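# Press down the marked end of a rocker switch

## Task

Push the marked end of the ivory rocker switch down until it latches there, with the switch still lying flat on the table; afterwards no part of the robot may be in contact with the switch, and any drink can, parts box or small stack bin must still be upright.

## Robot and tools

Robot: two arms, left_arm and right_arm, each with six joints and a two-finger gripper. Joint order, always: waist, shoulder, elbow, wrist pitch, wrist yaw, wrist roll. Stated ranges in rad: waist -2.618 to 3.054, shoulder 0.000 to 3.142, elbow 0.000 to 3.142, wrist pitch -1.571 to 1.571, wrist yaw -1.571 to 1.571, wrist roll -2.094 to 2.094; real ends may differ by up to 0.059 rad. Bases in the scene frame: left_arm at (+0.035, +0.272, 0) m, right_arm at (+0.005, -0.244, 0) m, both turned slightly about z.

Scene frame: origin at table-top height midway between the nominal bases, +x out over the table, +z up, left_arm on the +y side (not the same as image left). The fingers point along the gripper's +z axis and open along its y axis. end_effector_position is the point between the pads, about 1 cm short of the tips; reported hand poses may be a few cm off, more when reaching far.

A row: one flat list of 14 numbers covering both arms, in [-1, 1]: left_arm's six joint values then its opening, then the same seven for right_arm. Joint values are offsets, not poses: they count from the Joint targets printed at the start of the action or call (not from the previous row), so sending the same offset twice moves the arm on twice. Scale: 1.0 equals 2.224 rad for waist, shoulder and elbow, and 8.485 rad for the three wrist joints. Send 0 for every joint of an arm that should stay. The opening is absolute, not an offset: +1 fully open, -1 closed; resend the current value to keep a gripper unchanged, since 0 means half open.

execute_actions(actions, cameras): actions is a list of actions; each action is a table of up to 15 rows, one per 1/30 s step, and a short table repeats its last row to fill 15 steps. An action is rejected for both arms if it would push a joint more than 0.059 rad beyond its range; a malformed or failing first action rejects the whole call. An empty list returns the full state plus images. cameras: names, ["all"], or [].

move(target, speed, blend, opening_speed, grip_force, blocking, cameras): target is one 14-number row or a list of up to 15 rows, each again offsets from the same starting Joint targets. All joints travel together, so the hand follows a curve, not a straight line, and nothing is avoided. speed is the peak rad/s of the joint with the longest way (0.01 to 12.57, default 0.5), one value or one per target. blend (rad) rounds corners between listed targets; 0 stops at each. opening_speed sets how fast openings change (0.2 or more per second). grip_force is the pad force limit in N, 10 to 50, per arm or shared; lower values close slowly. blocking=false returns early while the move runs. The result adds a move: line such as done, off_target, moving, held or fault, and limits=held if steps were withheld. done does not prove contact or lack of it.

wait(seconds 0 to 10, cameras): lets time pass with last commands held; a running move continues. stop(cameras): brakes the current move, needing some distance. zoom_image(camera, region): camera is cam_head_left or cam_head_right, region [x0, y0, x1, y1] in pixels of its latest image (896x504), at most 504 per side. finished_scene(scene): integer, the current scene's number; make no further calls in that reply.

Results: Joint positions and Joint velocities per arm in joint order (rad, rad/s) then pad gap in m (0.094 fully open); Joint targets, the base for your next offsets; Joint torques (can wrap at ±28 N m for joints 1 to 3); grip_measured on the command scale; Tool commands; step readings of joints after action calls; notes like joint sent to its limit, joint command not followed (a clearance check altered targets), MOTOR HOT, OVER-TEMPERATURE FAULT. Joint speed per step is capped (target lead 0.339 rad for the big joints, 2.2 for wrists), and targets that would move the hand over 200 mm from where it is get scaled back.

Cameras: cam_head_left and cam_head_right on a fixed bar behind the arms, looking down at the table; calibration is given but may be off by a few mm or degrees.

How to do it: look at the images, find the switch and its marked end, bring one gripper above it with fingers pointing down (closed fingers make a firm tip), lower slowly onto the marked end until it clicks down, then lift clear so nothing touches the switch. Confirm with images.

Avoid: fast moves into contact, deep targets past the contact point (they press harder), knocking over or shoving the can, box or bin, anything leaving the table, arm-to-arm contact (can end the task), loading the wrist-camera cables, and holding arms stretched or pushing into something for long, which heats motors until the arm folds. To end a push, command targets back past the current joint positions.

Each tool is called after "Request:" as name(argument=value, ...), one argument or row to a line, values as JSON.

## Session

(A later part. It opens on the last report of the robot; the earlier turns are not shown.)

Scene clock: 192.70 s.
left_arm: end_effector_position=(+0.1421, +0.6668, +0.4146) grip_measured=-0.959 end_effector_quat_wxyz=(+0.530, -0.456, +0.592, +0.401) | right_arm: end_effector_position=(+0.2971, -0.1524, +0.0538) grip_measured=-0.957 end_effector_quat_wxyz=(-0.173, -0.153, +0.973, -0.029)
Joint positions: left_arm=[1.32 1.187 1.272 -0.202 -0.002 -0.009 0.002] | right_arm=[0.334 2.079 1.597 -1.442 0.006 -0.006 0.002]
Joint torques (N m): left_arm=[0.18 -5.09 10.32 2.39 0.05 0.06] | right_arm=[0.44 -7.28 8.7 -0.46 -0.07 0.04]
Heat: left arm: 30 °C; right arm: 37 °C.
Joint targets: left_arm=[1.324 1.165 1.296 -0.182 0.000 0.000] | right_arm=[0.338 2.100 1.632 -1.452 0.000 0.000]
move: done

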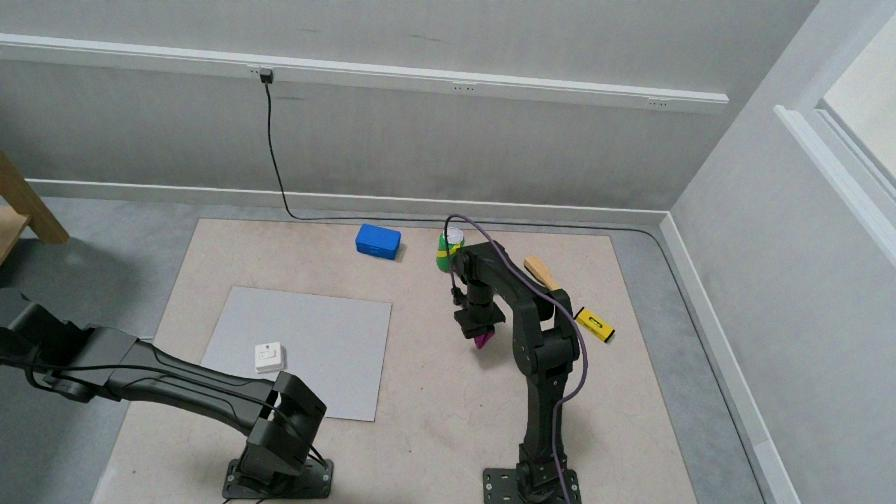

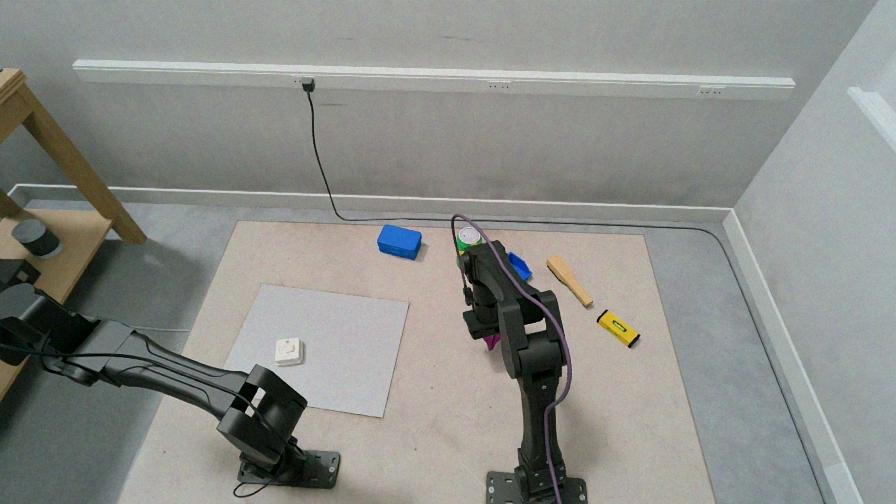

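Request:
move(
  target=[0, 0, 0, 0, 0, 0, -0.96, -0.2018, 0.0964, 0.1758, -0.0032, 0, 0, -0.96],
  speed=0.5,
  cameras=["all"],
)

Request:
zoom_image(
  camera="cam_head_left",
  region=[480, 250, 600, 350],
)

Request:
zoom_image(
  camera="cam_head_right",
  region=[500, 250, 620, 350],
)

Scene clock: 201.60 s.
left_arm: end_effector_position=(+0.1421, +0.6668, +0.4146) grip_measured=-0.959 end_effector_quat_wxyz=(+0.530, -0.456, +0.592, +0.401) | right_arm: end_effector_position=(+0.3968, -0.3001, +0.0579) grip_measured=-0.957 end_effector_quat_wxyz=(-0.097, +0.068, +0.993, +0.005)
Joint positions: left_arm=[1.32 1.187 1.272 -0.202 -0.002 -0.009 0.002] | right_arm=[-0.113 2.286 1.989 -1.469 0.004 -0.005 0.002]
Joint torques (N m): left_arm=[0.25 -5.04 10.24 2.41 0.01 0.04] | right_arm=[0.23 -8.59 9.06 -0.2 -0.05 0.03]
Heat: left arm: 31 °C; right arm: 36 °C.
Joint targets: left_arm=[1.324 1.165 1.296 -0.182 0.000 0.000] | right_arm=[-0.110 2.315 2.023 -1.479 0.000 0.000]
move: done

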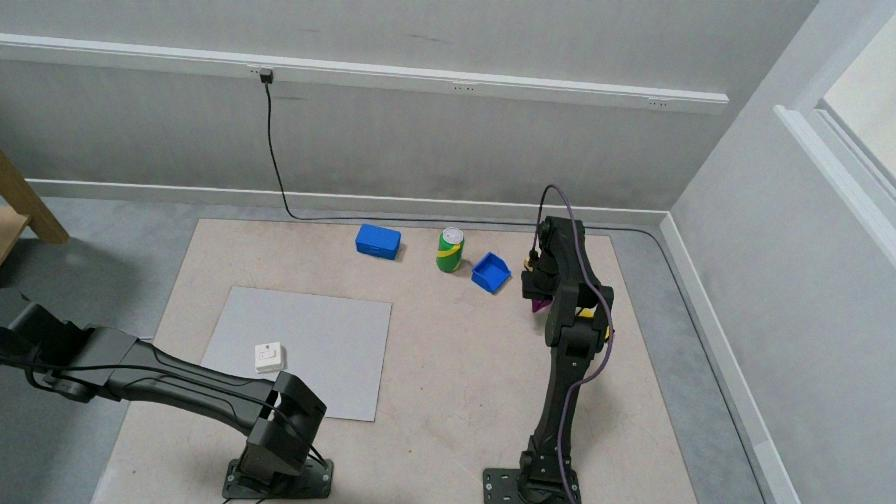

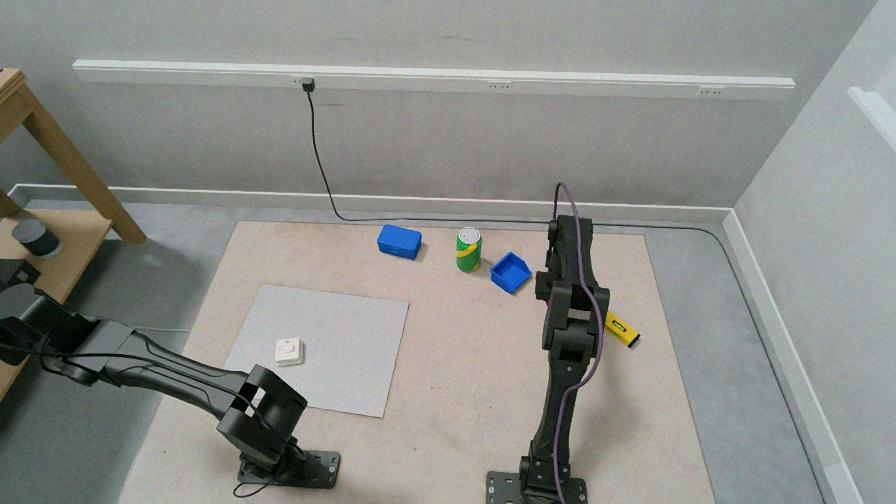

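Scaled by 4.200 from the camera's 896x504 image, which has a finer 1280x720 frame.

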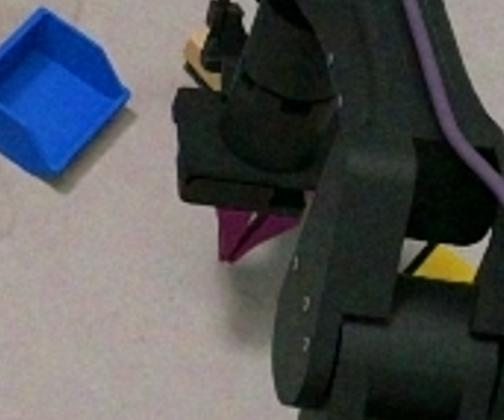

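Scaled by 4.200 from the camera's 896x504 image, which has a finer 1280x720 frame.

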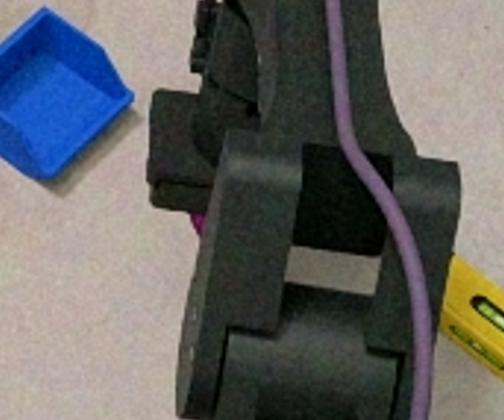

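Request:
move(
  target=[-0.846, 0.4313, 0.1678, -0.1513, 0, 0, -0.96, -0.1, -0.05, 0.05, 0, 0, 0, -0.96],
  speed=0.9,
  cameras=["all"],
)

Request:
zoom_image(
  camera="cam_head_left",
  region=[320, 290, 440, 390],
)

Request:
zoom_image(
  camera="cam_head_right",
  region=[340, 290, 460, 390],
)

Scene clock: 208.50 s.
left_arm: end_effector_position=(+0.2993, +0.0992, +0.0545) grip_measured=-0.959 end_effector_quat_wxyz=(-0.164, +0.278, +0.945, +0.049) | right_arm: end_effector_position=(+0.4018, -0.3940, +0.0969) grip_measured=-0.957 end_effector_quat_wxyz=(-0.024, +0.177, +0.984, +0.002)
Joint positions: left_arm=[-0.563 2.106 1.645 -1.454 0.002 -0.009 0.002] | right_arm=[-0.332 2.249 2.101 -1.471 0.004 -0.005 0.002]
Joint torques (N m): left_arm=[0.4 -8.18 8.34 -0.26 -0.02 0.07] | right_arm=[-0.17 -14 9.21 0.14 -0.05 0.03]
Heat: left arm: 31 °C; right arm: 35 °C.
Joint targets: left_arm=[-0.558 2.125 1.669 -1.466 0.000 0.000] | right_arm=[-0.333 2.203 2.135 -1.479 0.000 0.000]
move: off_target (right_arm); right_arm: the shoulder is farthest, 0.046 rad from its target

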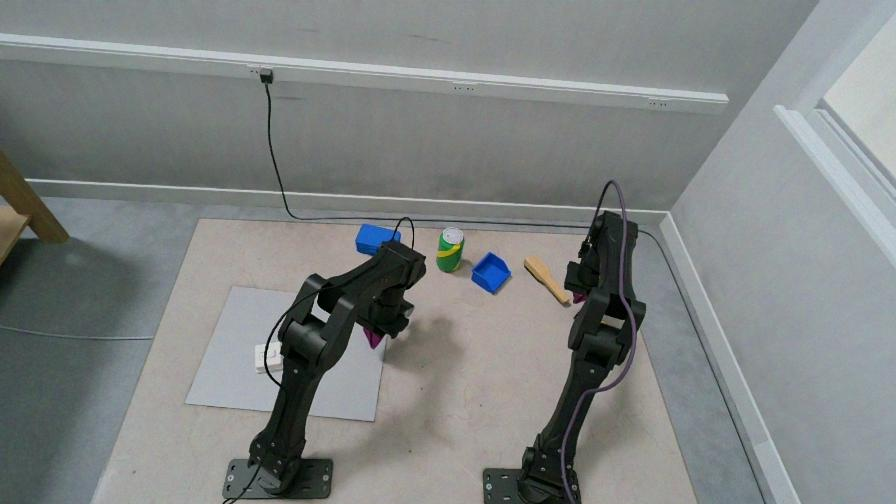

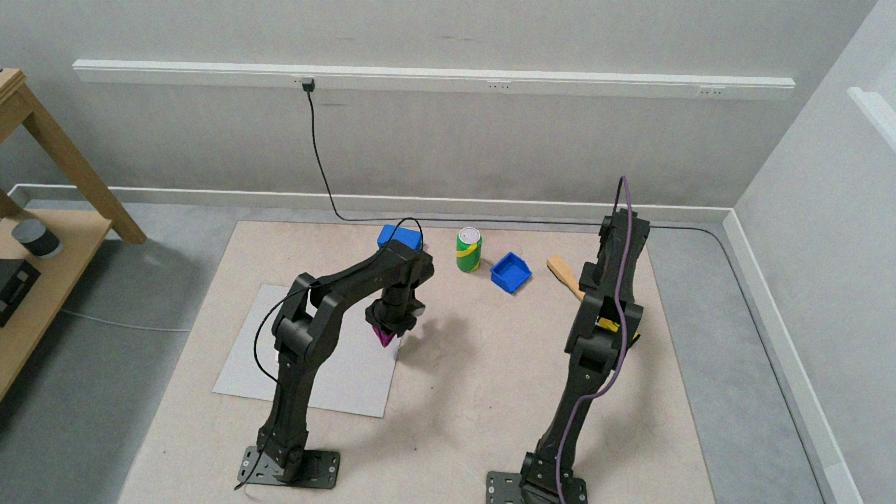

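Scaled by 4.200 from the camera's 896x504 image, which has a finer 1280x720 frame.

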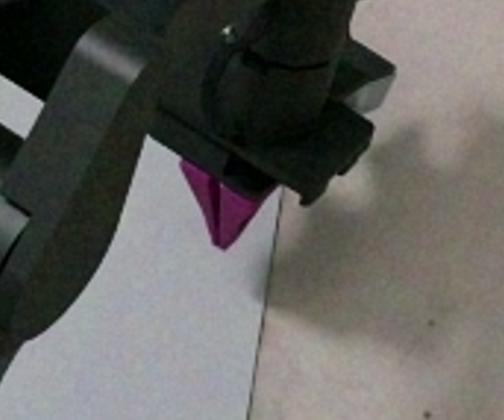

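Scaled by 4.200 from the camera's 896x504 image, which has a finer 1280x720 frame.

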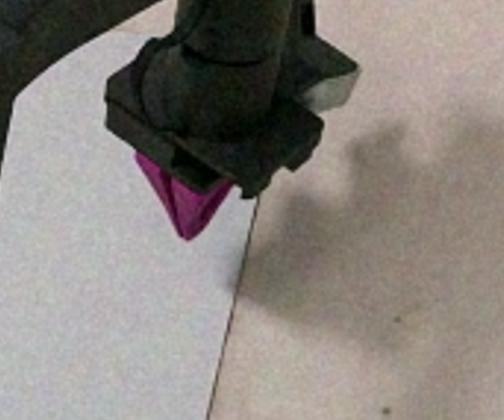

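Request:
move(
  target=[
    [0.161, -0.1147, -0.076, -0.004, 0, 0, -0.96, 0, 0, 0, 0, 0, 0, -0.96],
    [0.3534, -0.1146, -0.1379, 0.01215, 0, 0, -0.96, 0, 0, 0, 0, 0, 0, -0.96],
  ],
  speed=0.9,
  blend=0.15,
  cameras=["all"],
)

Request:
zoom_image(
  camera="cam_head_left",
  region=[230, 310, 320, 385],
)

Request:
zoom_image(
  camera="cam_head_right",
  region=[250, 305, 340, 380],
)

Scene clock: 227.17 s.
left_arm: end_effector_position=(+0.2925, +0.3292, +0.0598) grip_measured=-0.959 end_effector_quat_wxyz=(-0.166, -0.109, +0.980, -0.017) | right_arm: end_effector_position=(+0.4018, -0.3940, +0.0969) grip_measured=-0.957 end_effector_quat_wxyz=(-0.024, +0.177, +0.984, +0.002)
Joint positions: left_arm=[0.232 1.898 1.368 -1.375 -0.001 -0.008 0.002] | right_arm=[-0.332 2.249 2.101 -1.471 0.004 -0.005 0.002]
Joint torques (N m): left_arm=[-0.44 -10.21 5.33 -0.01 0.03 0.05] | right_arm=[-0.13 -14 9.21 0.14 -0.05 0.03]
Heat: left arm: 29 °C; right arm: 35 °C.
Joint targets: left_arm=[0.228 1.870 1.362 -1.362 0.000 0.000] | right_arm=[-0.333 2.203 2.135 -1.479 0.000 0.000]
move: off_target (right_arm); right_arm: the shoulder is farthest, 0.046 rad from its target

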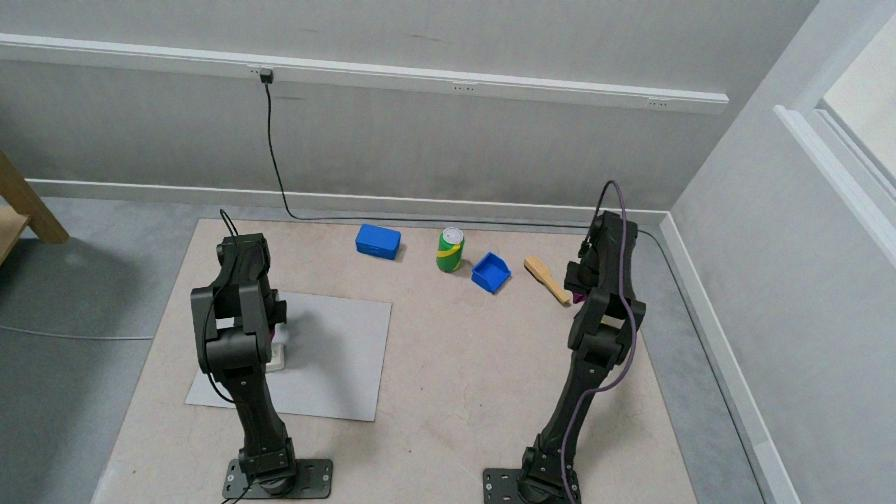

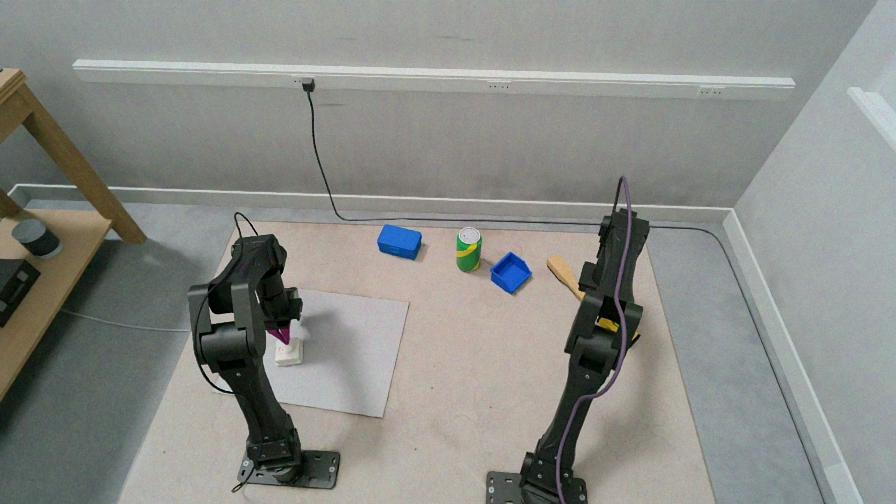

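Scaled by 5.600 from the camera's 896x504 image, which has a finer 1280x720 frame.

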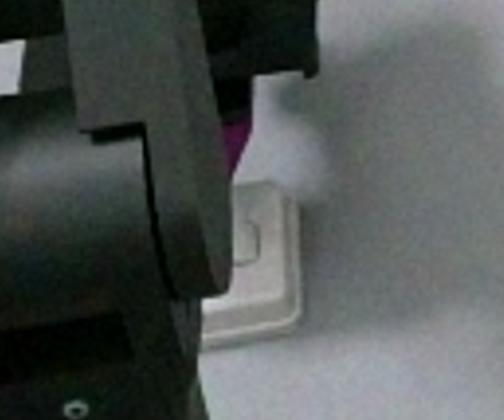

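Scaled by 5.600 from the camera's 896x504 image, which has a finer 1280x720 frame.

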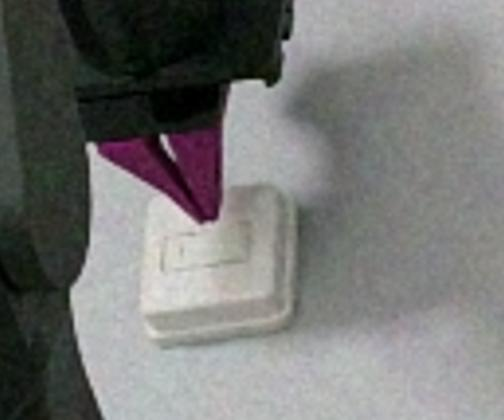

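Request:
move(
  target=[-0.0081, 0.0396, -0.0355, 0.0147, 0, 0, -0.96, 0, 0, 0, 0, 0, 0, -0.96],
  speed=0.15,
  cameras=["all"],
)

Request:
zoom_image(
  camera="cam_head_right",
  region=[250, 305, 340, 380],
)

Scene clock: 232.97 s.
left_arm: end_effector_position=(+0.2946, +0.3256, +0.0376) grip_measured=-0.959 end_effector_quat_wxyz=(-0.160, -0.102, +0.982, -0.015) | right_arm: end_effector_position=(+0.4018, -0.3940, +0.0969) grip_measured=-0.957 end_effector_quat_wxyz=(-0.024, +0.177, +0.984, +0.002)
Joint positions: left_arm=[0.217 1.919 1.307 -1.282 -0.001 -0.008 0.002] | right_arm=[-0.332 2.249 2.101 -1.471 0.004 -0.005 0.002]
Joint torques (N m): left_arm=[-0.62 -4.82 3.62 0.31 0.02 0.05] | right_arm=[-0.13 -14.01 9.21 0.14 -0.05 0.03]
Heat: left arm: 28 °C; right arm: 35 °C.
Joint targets: left_arm=[0.210 1.958 1.283 -1.238 0.000 0.000] | right_arm=[-0.333 2.203 2.135 -1.479 0.000 0.000]
move: off_target (left_arm, right_arm); left_arm: the wrist pitch is farthest, 0.044 rad from its target; right_arm: the shoulder is farthest, 0.046 rad from its target

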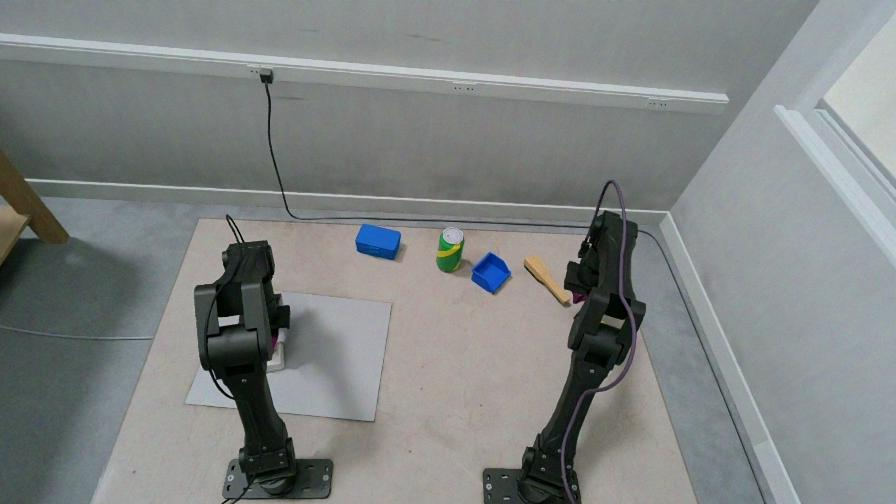

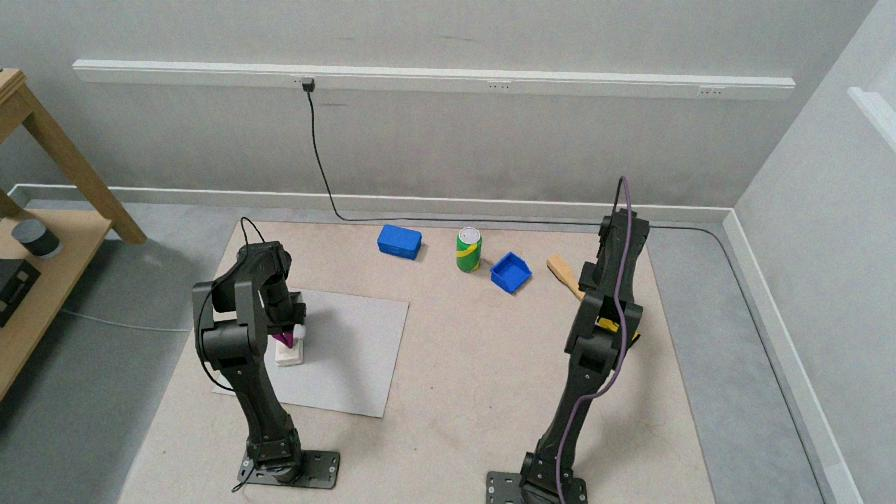

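Scaled by 5.600 from the camera's 896x504 image, which has a finer 1280x720 frame.

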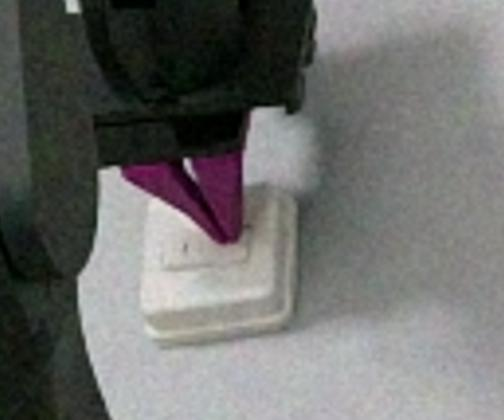

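Request:
move(
  target=[
    [0, -0.0326, 0.0539, -0.0177, 0, 0, -0.96, 0, 0, 0, 0, 0, 0, -0.96],
    [0.0483, -0.0326, 0.0539, -0.0177, 0, 0, -0.96, 0, 0, 0, 0, 0, 0, -0.96],
    [0.0483, -0.0036, 0.0022, 0.0028, 0, 0, -0.96, 0, 0, 0, 0, 0, 0, -0.96],
    [0.0483, -0.0326, 0.0539, -0.0177, 0, 0, -0.96, 0, 0, 0, 0, 0, 0, -0.96],
    [0.4, -0.12, 0.12, -0.0177, 0, 0, -0.96, 0, 0, 0, 0, 0, 0, -0.96],
  ],
  speed=[0.4, 0.4, 0.2, 0.4, 1.0],
  blend=[0.05, 0.02, 0, 0.05, 0],
  cameras=["all"],
)

Request:
zoom_image(
  camera="cam_head_right",
  region=[254, 320, 324, 380],
)

Request:
zoom_image(
  camera="cam_head_left",
  region=[234, 325, 304, 385],
)

Scene clock: 240.37 s.
left_arm: end_effector_position=(+0.1789, +0.5475, +0.1403) grip_measured=-0.959 end_effector_quat_wxyz=(-0.002, -0.520, +0.854, +0.000) | right_arm: end_effector_position=(+0.4018, -0.3940, +0.0969) grip_measured=-0.957 end_effector_quat_wxyz=(-0.024, +0.177, +0.984, +0.002)
Joint positions: left_arm=[1.103 1.723 1.528 -1.379 -0.002 -0.008 0.002] | right_arm=[-0.332 2.249 2.101 -1.471 0.004 -0.005 0.002]
Joint torques (N m): left_arm=[-0.17 -9.54 8.95 0.45 0.02 0.06] | right_arm=[-0.13 -14 9.22 0.14 -0.05 0.03]
Heat: left arm: 28 °C; right arm: 35 °C.
Joint targets: left_arm=[1.100 1.691 1.550 -1.388 0.000 0.000] | right_arm=[-0.333 2.203 2.135 -1.479 0.000 0.000]
move: off_target (right_arm); right_arm: the shoulder is farthest, 0.046 rad from its target

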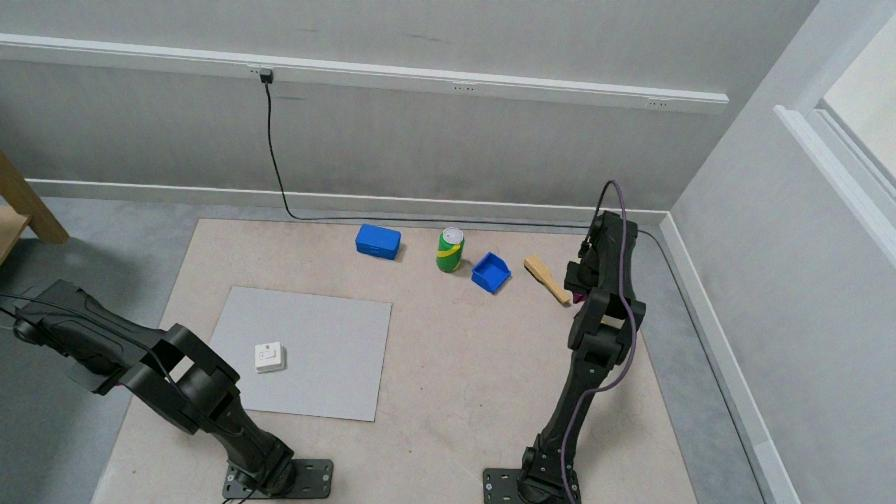

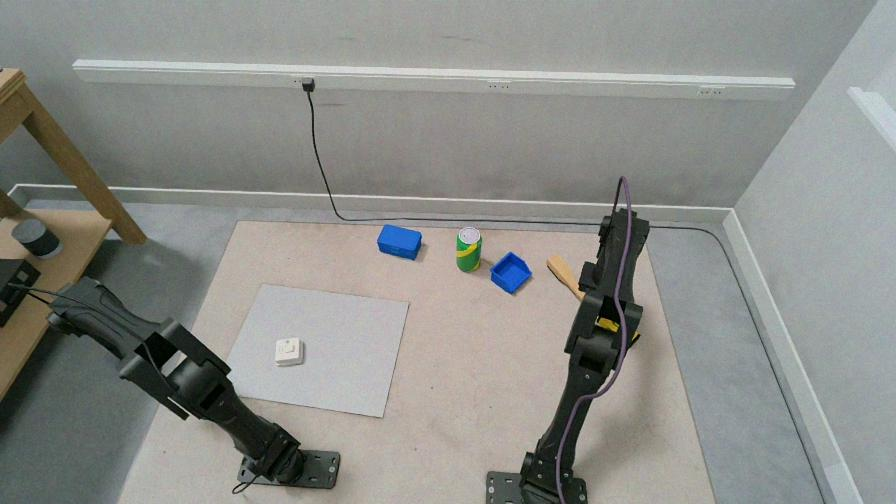

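Scaled by 7.200 from the camera's 896x504 image, which has a finer 1280x720 frame.

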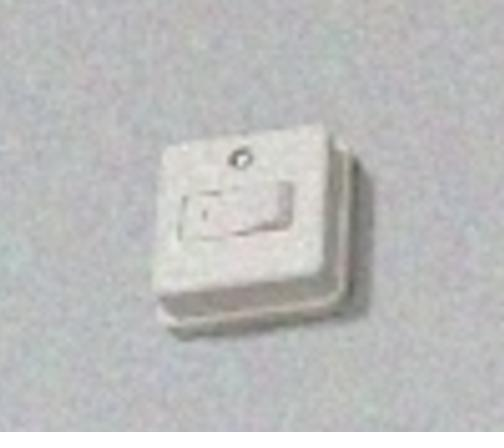

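Scaled by 7.200 from the camera's 896x504 image, which has a finer 1280x720 frame.

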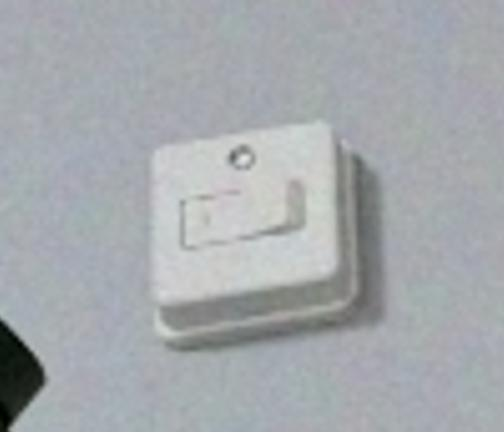

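Request:
move(
  target=[
    [0, 0, 0, 0, 0, 0, -0.96, 0.3017, -0.0746, -0.2331, 0.0034, 0, 0, -0.96],
    [0, 0, 0, 0, 0, 0, -0.96, 0.3017, -0.04, -0.3129, 0.0326, 0, 0, -0.96],
  ],
  speed=[0.7, 0.12],
  blend=[0, 0],
  cameras=["all"],
)

Request:
zoom_image(
  camera="cam_head_left",
  region=[400, 290, 520, 390],
)

Request:
zoom_image(
  camera="cam_head_right",
  region=[420, 290, 540, 390],
)

Scene clock: 248.73 s.
left_arm: end_effector_position=(+0.1788, +0.5474, +0.1403) grip_measured=-0.959 end_effector_quat_wxyz=(-0.002, -0.520, +0.854, +0.000) | right_arm: end_effector_position=(+0.3036, -0.1469, +0.0094) grip_measured=-0.957 end_effector_quat_wxyz=(-0.138, -0.156, +0.978, -0.022)
Joint positions: left_arm=[1.103 1.723 1.528 -1.379 -0.002 -0.008 0.002] | right_arm=[0.341 2.092 1.455 -1.215 0 -0.004 0.002]
Joint torques (N m): left_arm=[-0.27 -9.65 8.91 0.44 0.02 0.08] | right_arm=[-0.27 -7.2 4.25 -0.12 -0.01 0.02]
Heat: left arm: 29 °C; right arm: 34 °C.
Joint targets: left_arm=[1.100 1.691 1.550 -1.388 0.000 0.000] | right_arm=[0.338 2.114 1.438 -1.203 0.000 0.000]
move: done

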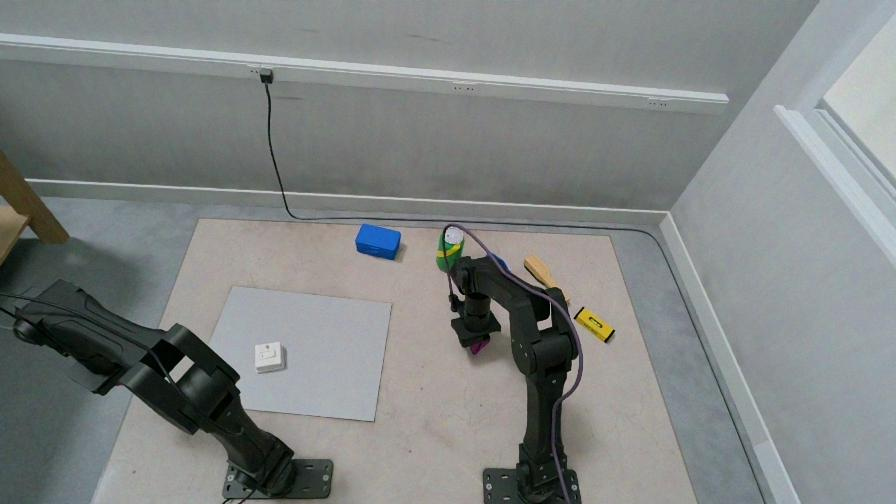

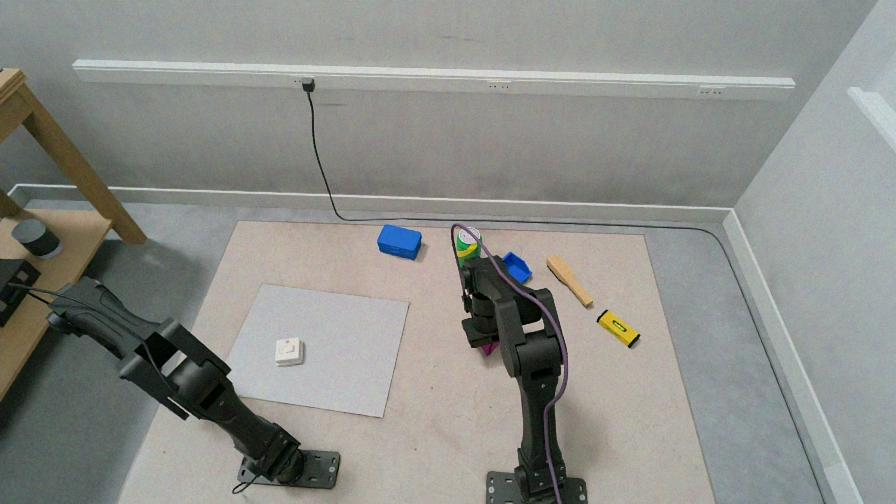

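Scaled by 4.200 from the camera's 896x504 image, which has a finer 1280x720 frame.

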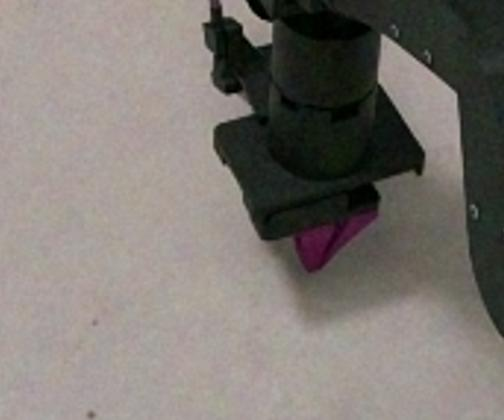

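Scaled by 4.200 from the camera's 896x504 image, which has a finer 1280x720 frame.

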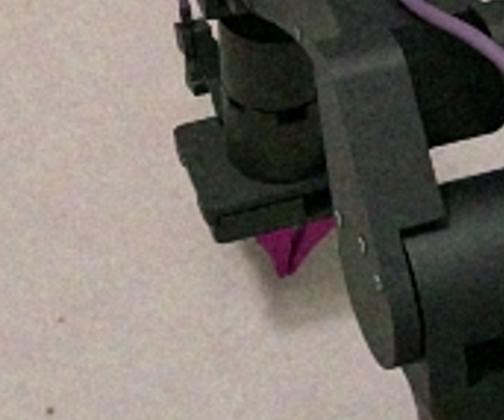

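Request:
move(
  target=[0, 0, 0, 0, 0, 0, -0.96, 0, 0.0022, -0.0063, 0.0026, 0, 0, -0.96],
  speed=0.05,
)

Request:
move(
  target=[0, 0, 0, 0, 0, 0, -0.96, 0, 0.0022, -0.0063, 0.0026, 0, 0, -0.96],
  speed=0.05,
)

Scene clock: 250.63 s.
left_arm: end_effector_position=(+0.1788, +0.5474, +0.1403) grip_measured=-0.959 end_effector_quat_wxyz=(-0.002, -0.520, +0.854, +0.000) | right_arm: end_effector_position=(+0.3045, -0.1466, +0.0074) grip_measured=-0.957 end_effector_quat_wxyz=(-0.135, -0.156, +0.978, -0.021)
Joint positions: left_arm=[1.103 1.723 1.528 -1.379 -0.002 -0.008 0.002] | right_arm=[0.341 2.092 1.448 -1.201 0 -0.004 0.002]
Joint torques (N m): left_arm=[-0.17 -9.69 8.87 0.45 0.02 0.07] | right_arm=[-0.27 -6.84 3.64 -0.02 -0.01 0.02]
Heat: left arm: 29 °C; right arm: 34 °C.
Joint targets: left_arm=[1.100 1.691 1.550 -1.388 0.000 0.000] | right_arm=[0.338 2.119 1.424 -1.181 0.000 0.000]
move: done

Scene clock: 251.33 s.
left_arm: end_effector_position=(+0.1788, +0.5474, +0.1403) grip_measured=-0.959 end_effector_quat_wxyz=(-0.002, -0.520, +0.854, +0.000) | right_arm: end_effector_position=(+0.3051, -0.1464, +0.0066) grip_measured=-0.957 end_effector_quat_wxyz=(-0.133, -0.156, +0.979, -0.021)
Joint positions: left_arm=[1.103 1.723 1.528 -1.379 -0.002 -0.008 0.002] | right_arm=[0.341 2.092 1.446 -1.195 0 -0.004 0.002]
Joint torques (N m): left_arm=[-0.18 -9.69 8.95 0.46 0.02 0.04] | right_arm=[-0.25 -6.5 2.7 0.15 -0.01 0.02]
Heat: left arm: 29 °C; right arm: 34 °C.
Joint targets: left_arm=[1.100 1.691 1.550 -1.388 0.000 0.000] | right_arm=[0.338 2.124 1.410 -1.159 0.000 0.000]
move: off_target (right_arm); right_arm: the wrist pitch is farthest, 0.037 rad from its target

Request:
move(
  target=[0, 0, 0, 0, 0, 0, -0.96, 0, -0.04, 0.09, -0.02, 0, 0, -0.96],
  speed=0.5,
  cameras=["all"],
)

Request:
zoom_image(
  camera="cam_head_left",
  region=[234, 325, 304, 385],
)

Scene clock: 254.80 s.
left_arm: end_effector_position=(+0.1788, +0.5474, +0.1403) grip_measured=-0.959 end_effector_quat_wxyz=(-0.002, -0.520, +0.854, +0.000) | right_arm: end_effector_position=(+0.3217, -0.1410, +0.0466) grip_measured=-0.957 end_effector_quat_wxyz=(-0.113, -0.156, +0.981, -0.018)
Joint positions: left_arm=[1.103 1.723 1.528 -1.379 -0.002 -0.008 0.002] | right_arm=[0.341 2.066 1.585 -1.318 0 -0.004 0.002]
Joint torques (N m): left_arm=[-0.25 -9.66 8.9 0.44 0.03 0.06] | right_arm=[-0.27 -11.18 8.12 -0.2 -0.01 0.02]
Heat: left arm: 29 °C; right arm: 34 °C.
Joint targets: left_arm=[1.100 1.691 1.550 -1.388 0.000 0.000] | right_arm=[0.338 2.035 1.610 -1.328 0.000 0.000]
move: done

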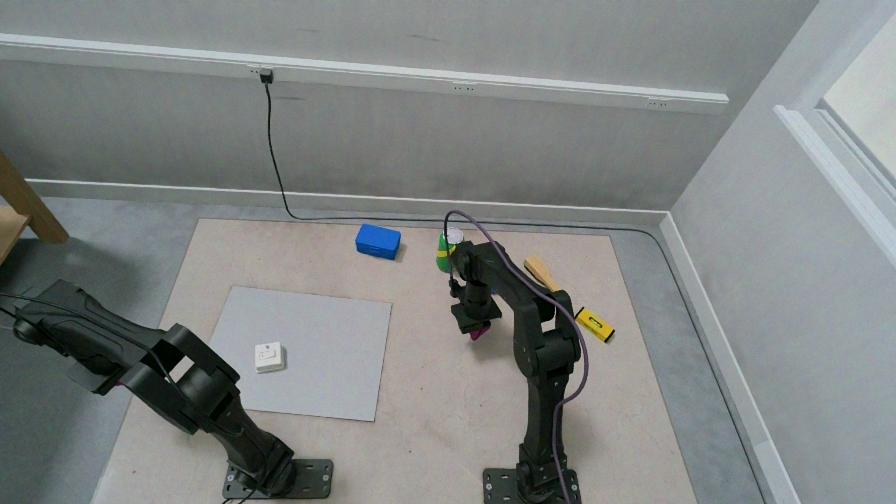

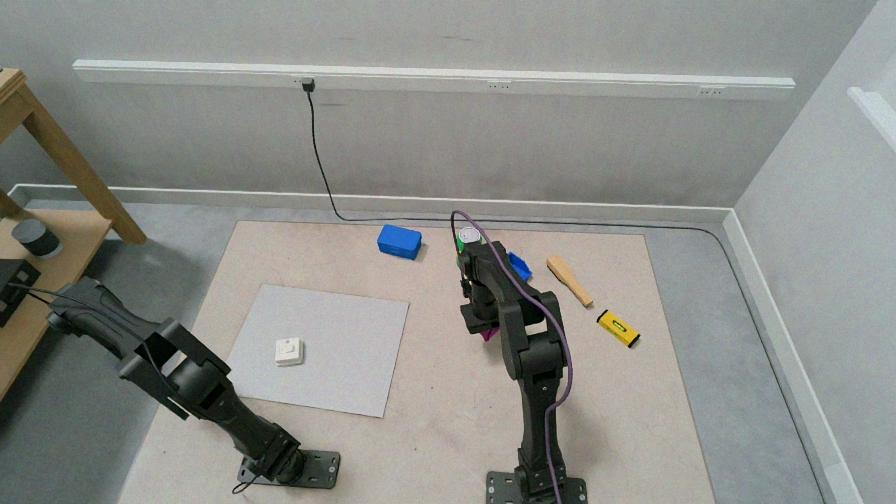

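Scaled by 7.200 from the camera's 896x504 image, which has a finer 1280x720 frame.

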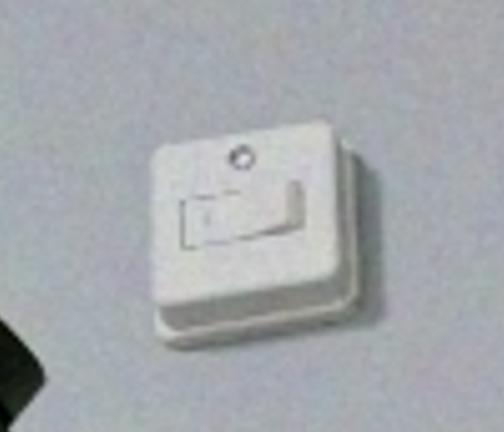

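Request:
finished_scene(
  scene=1,
)

The scene is finished: the task was done.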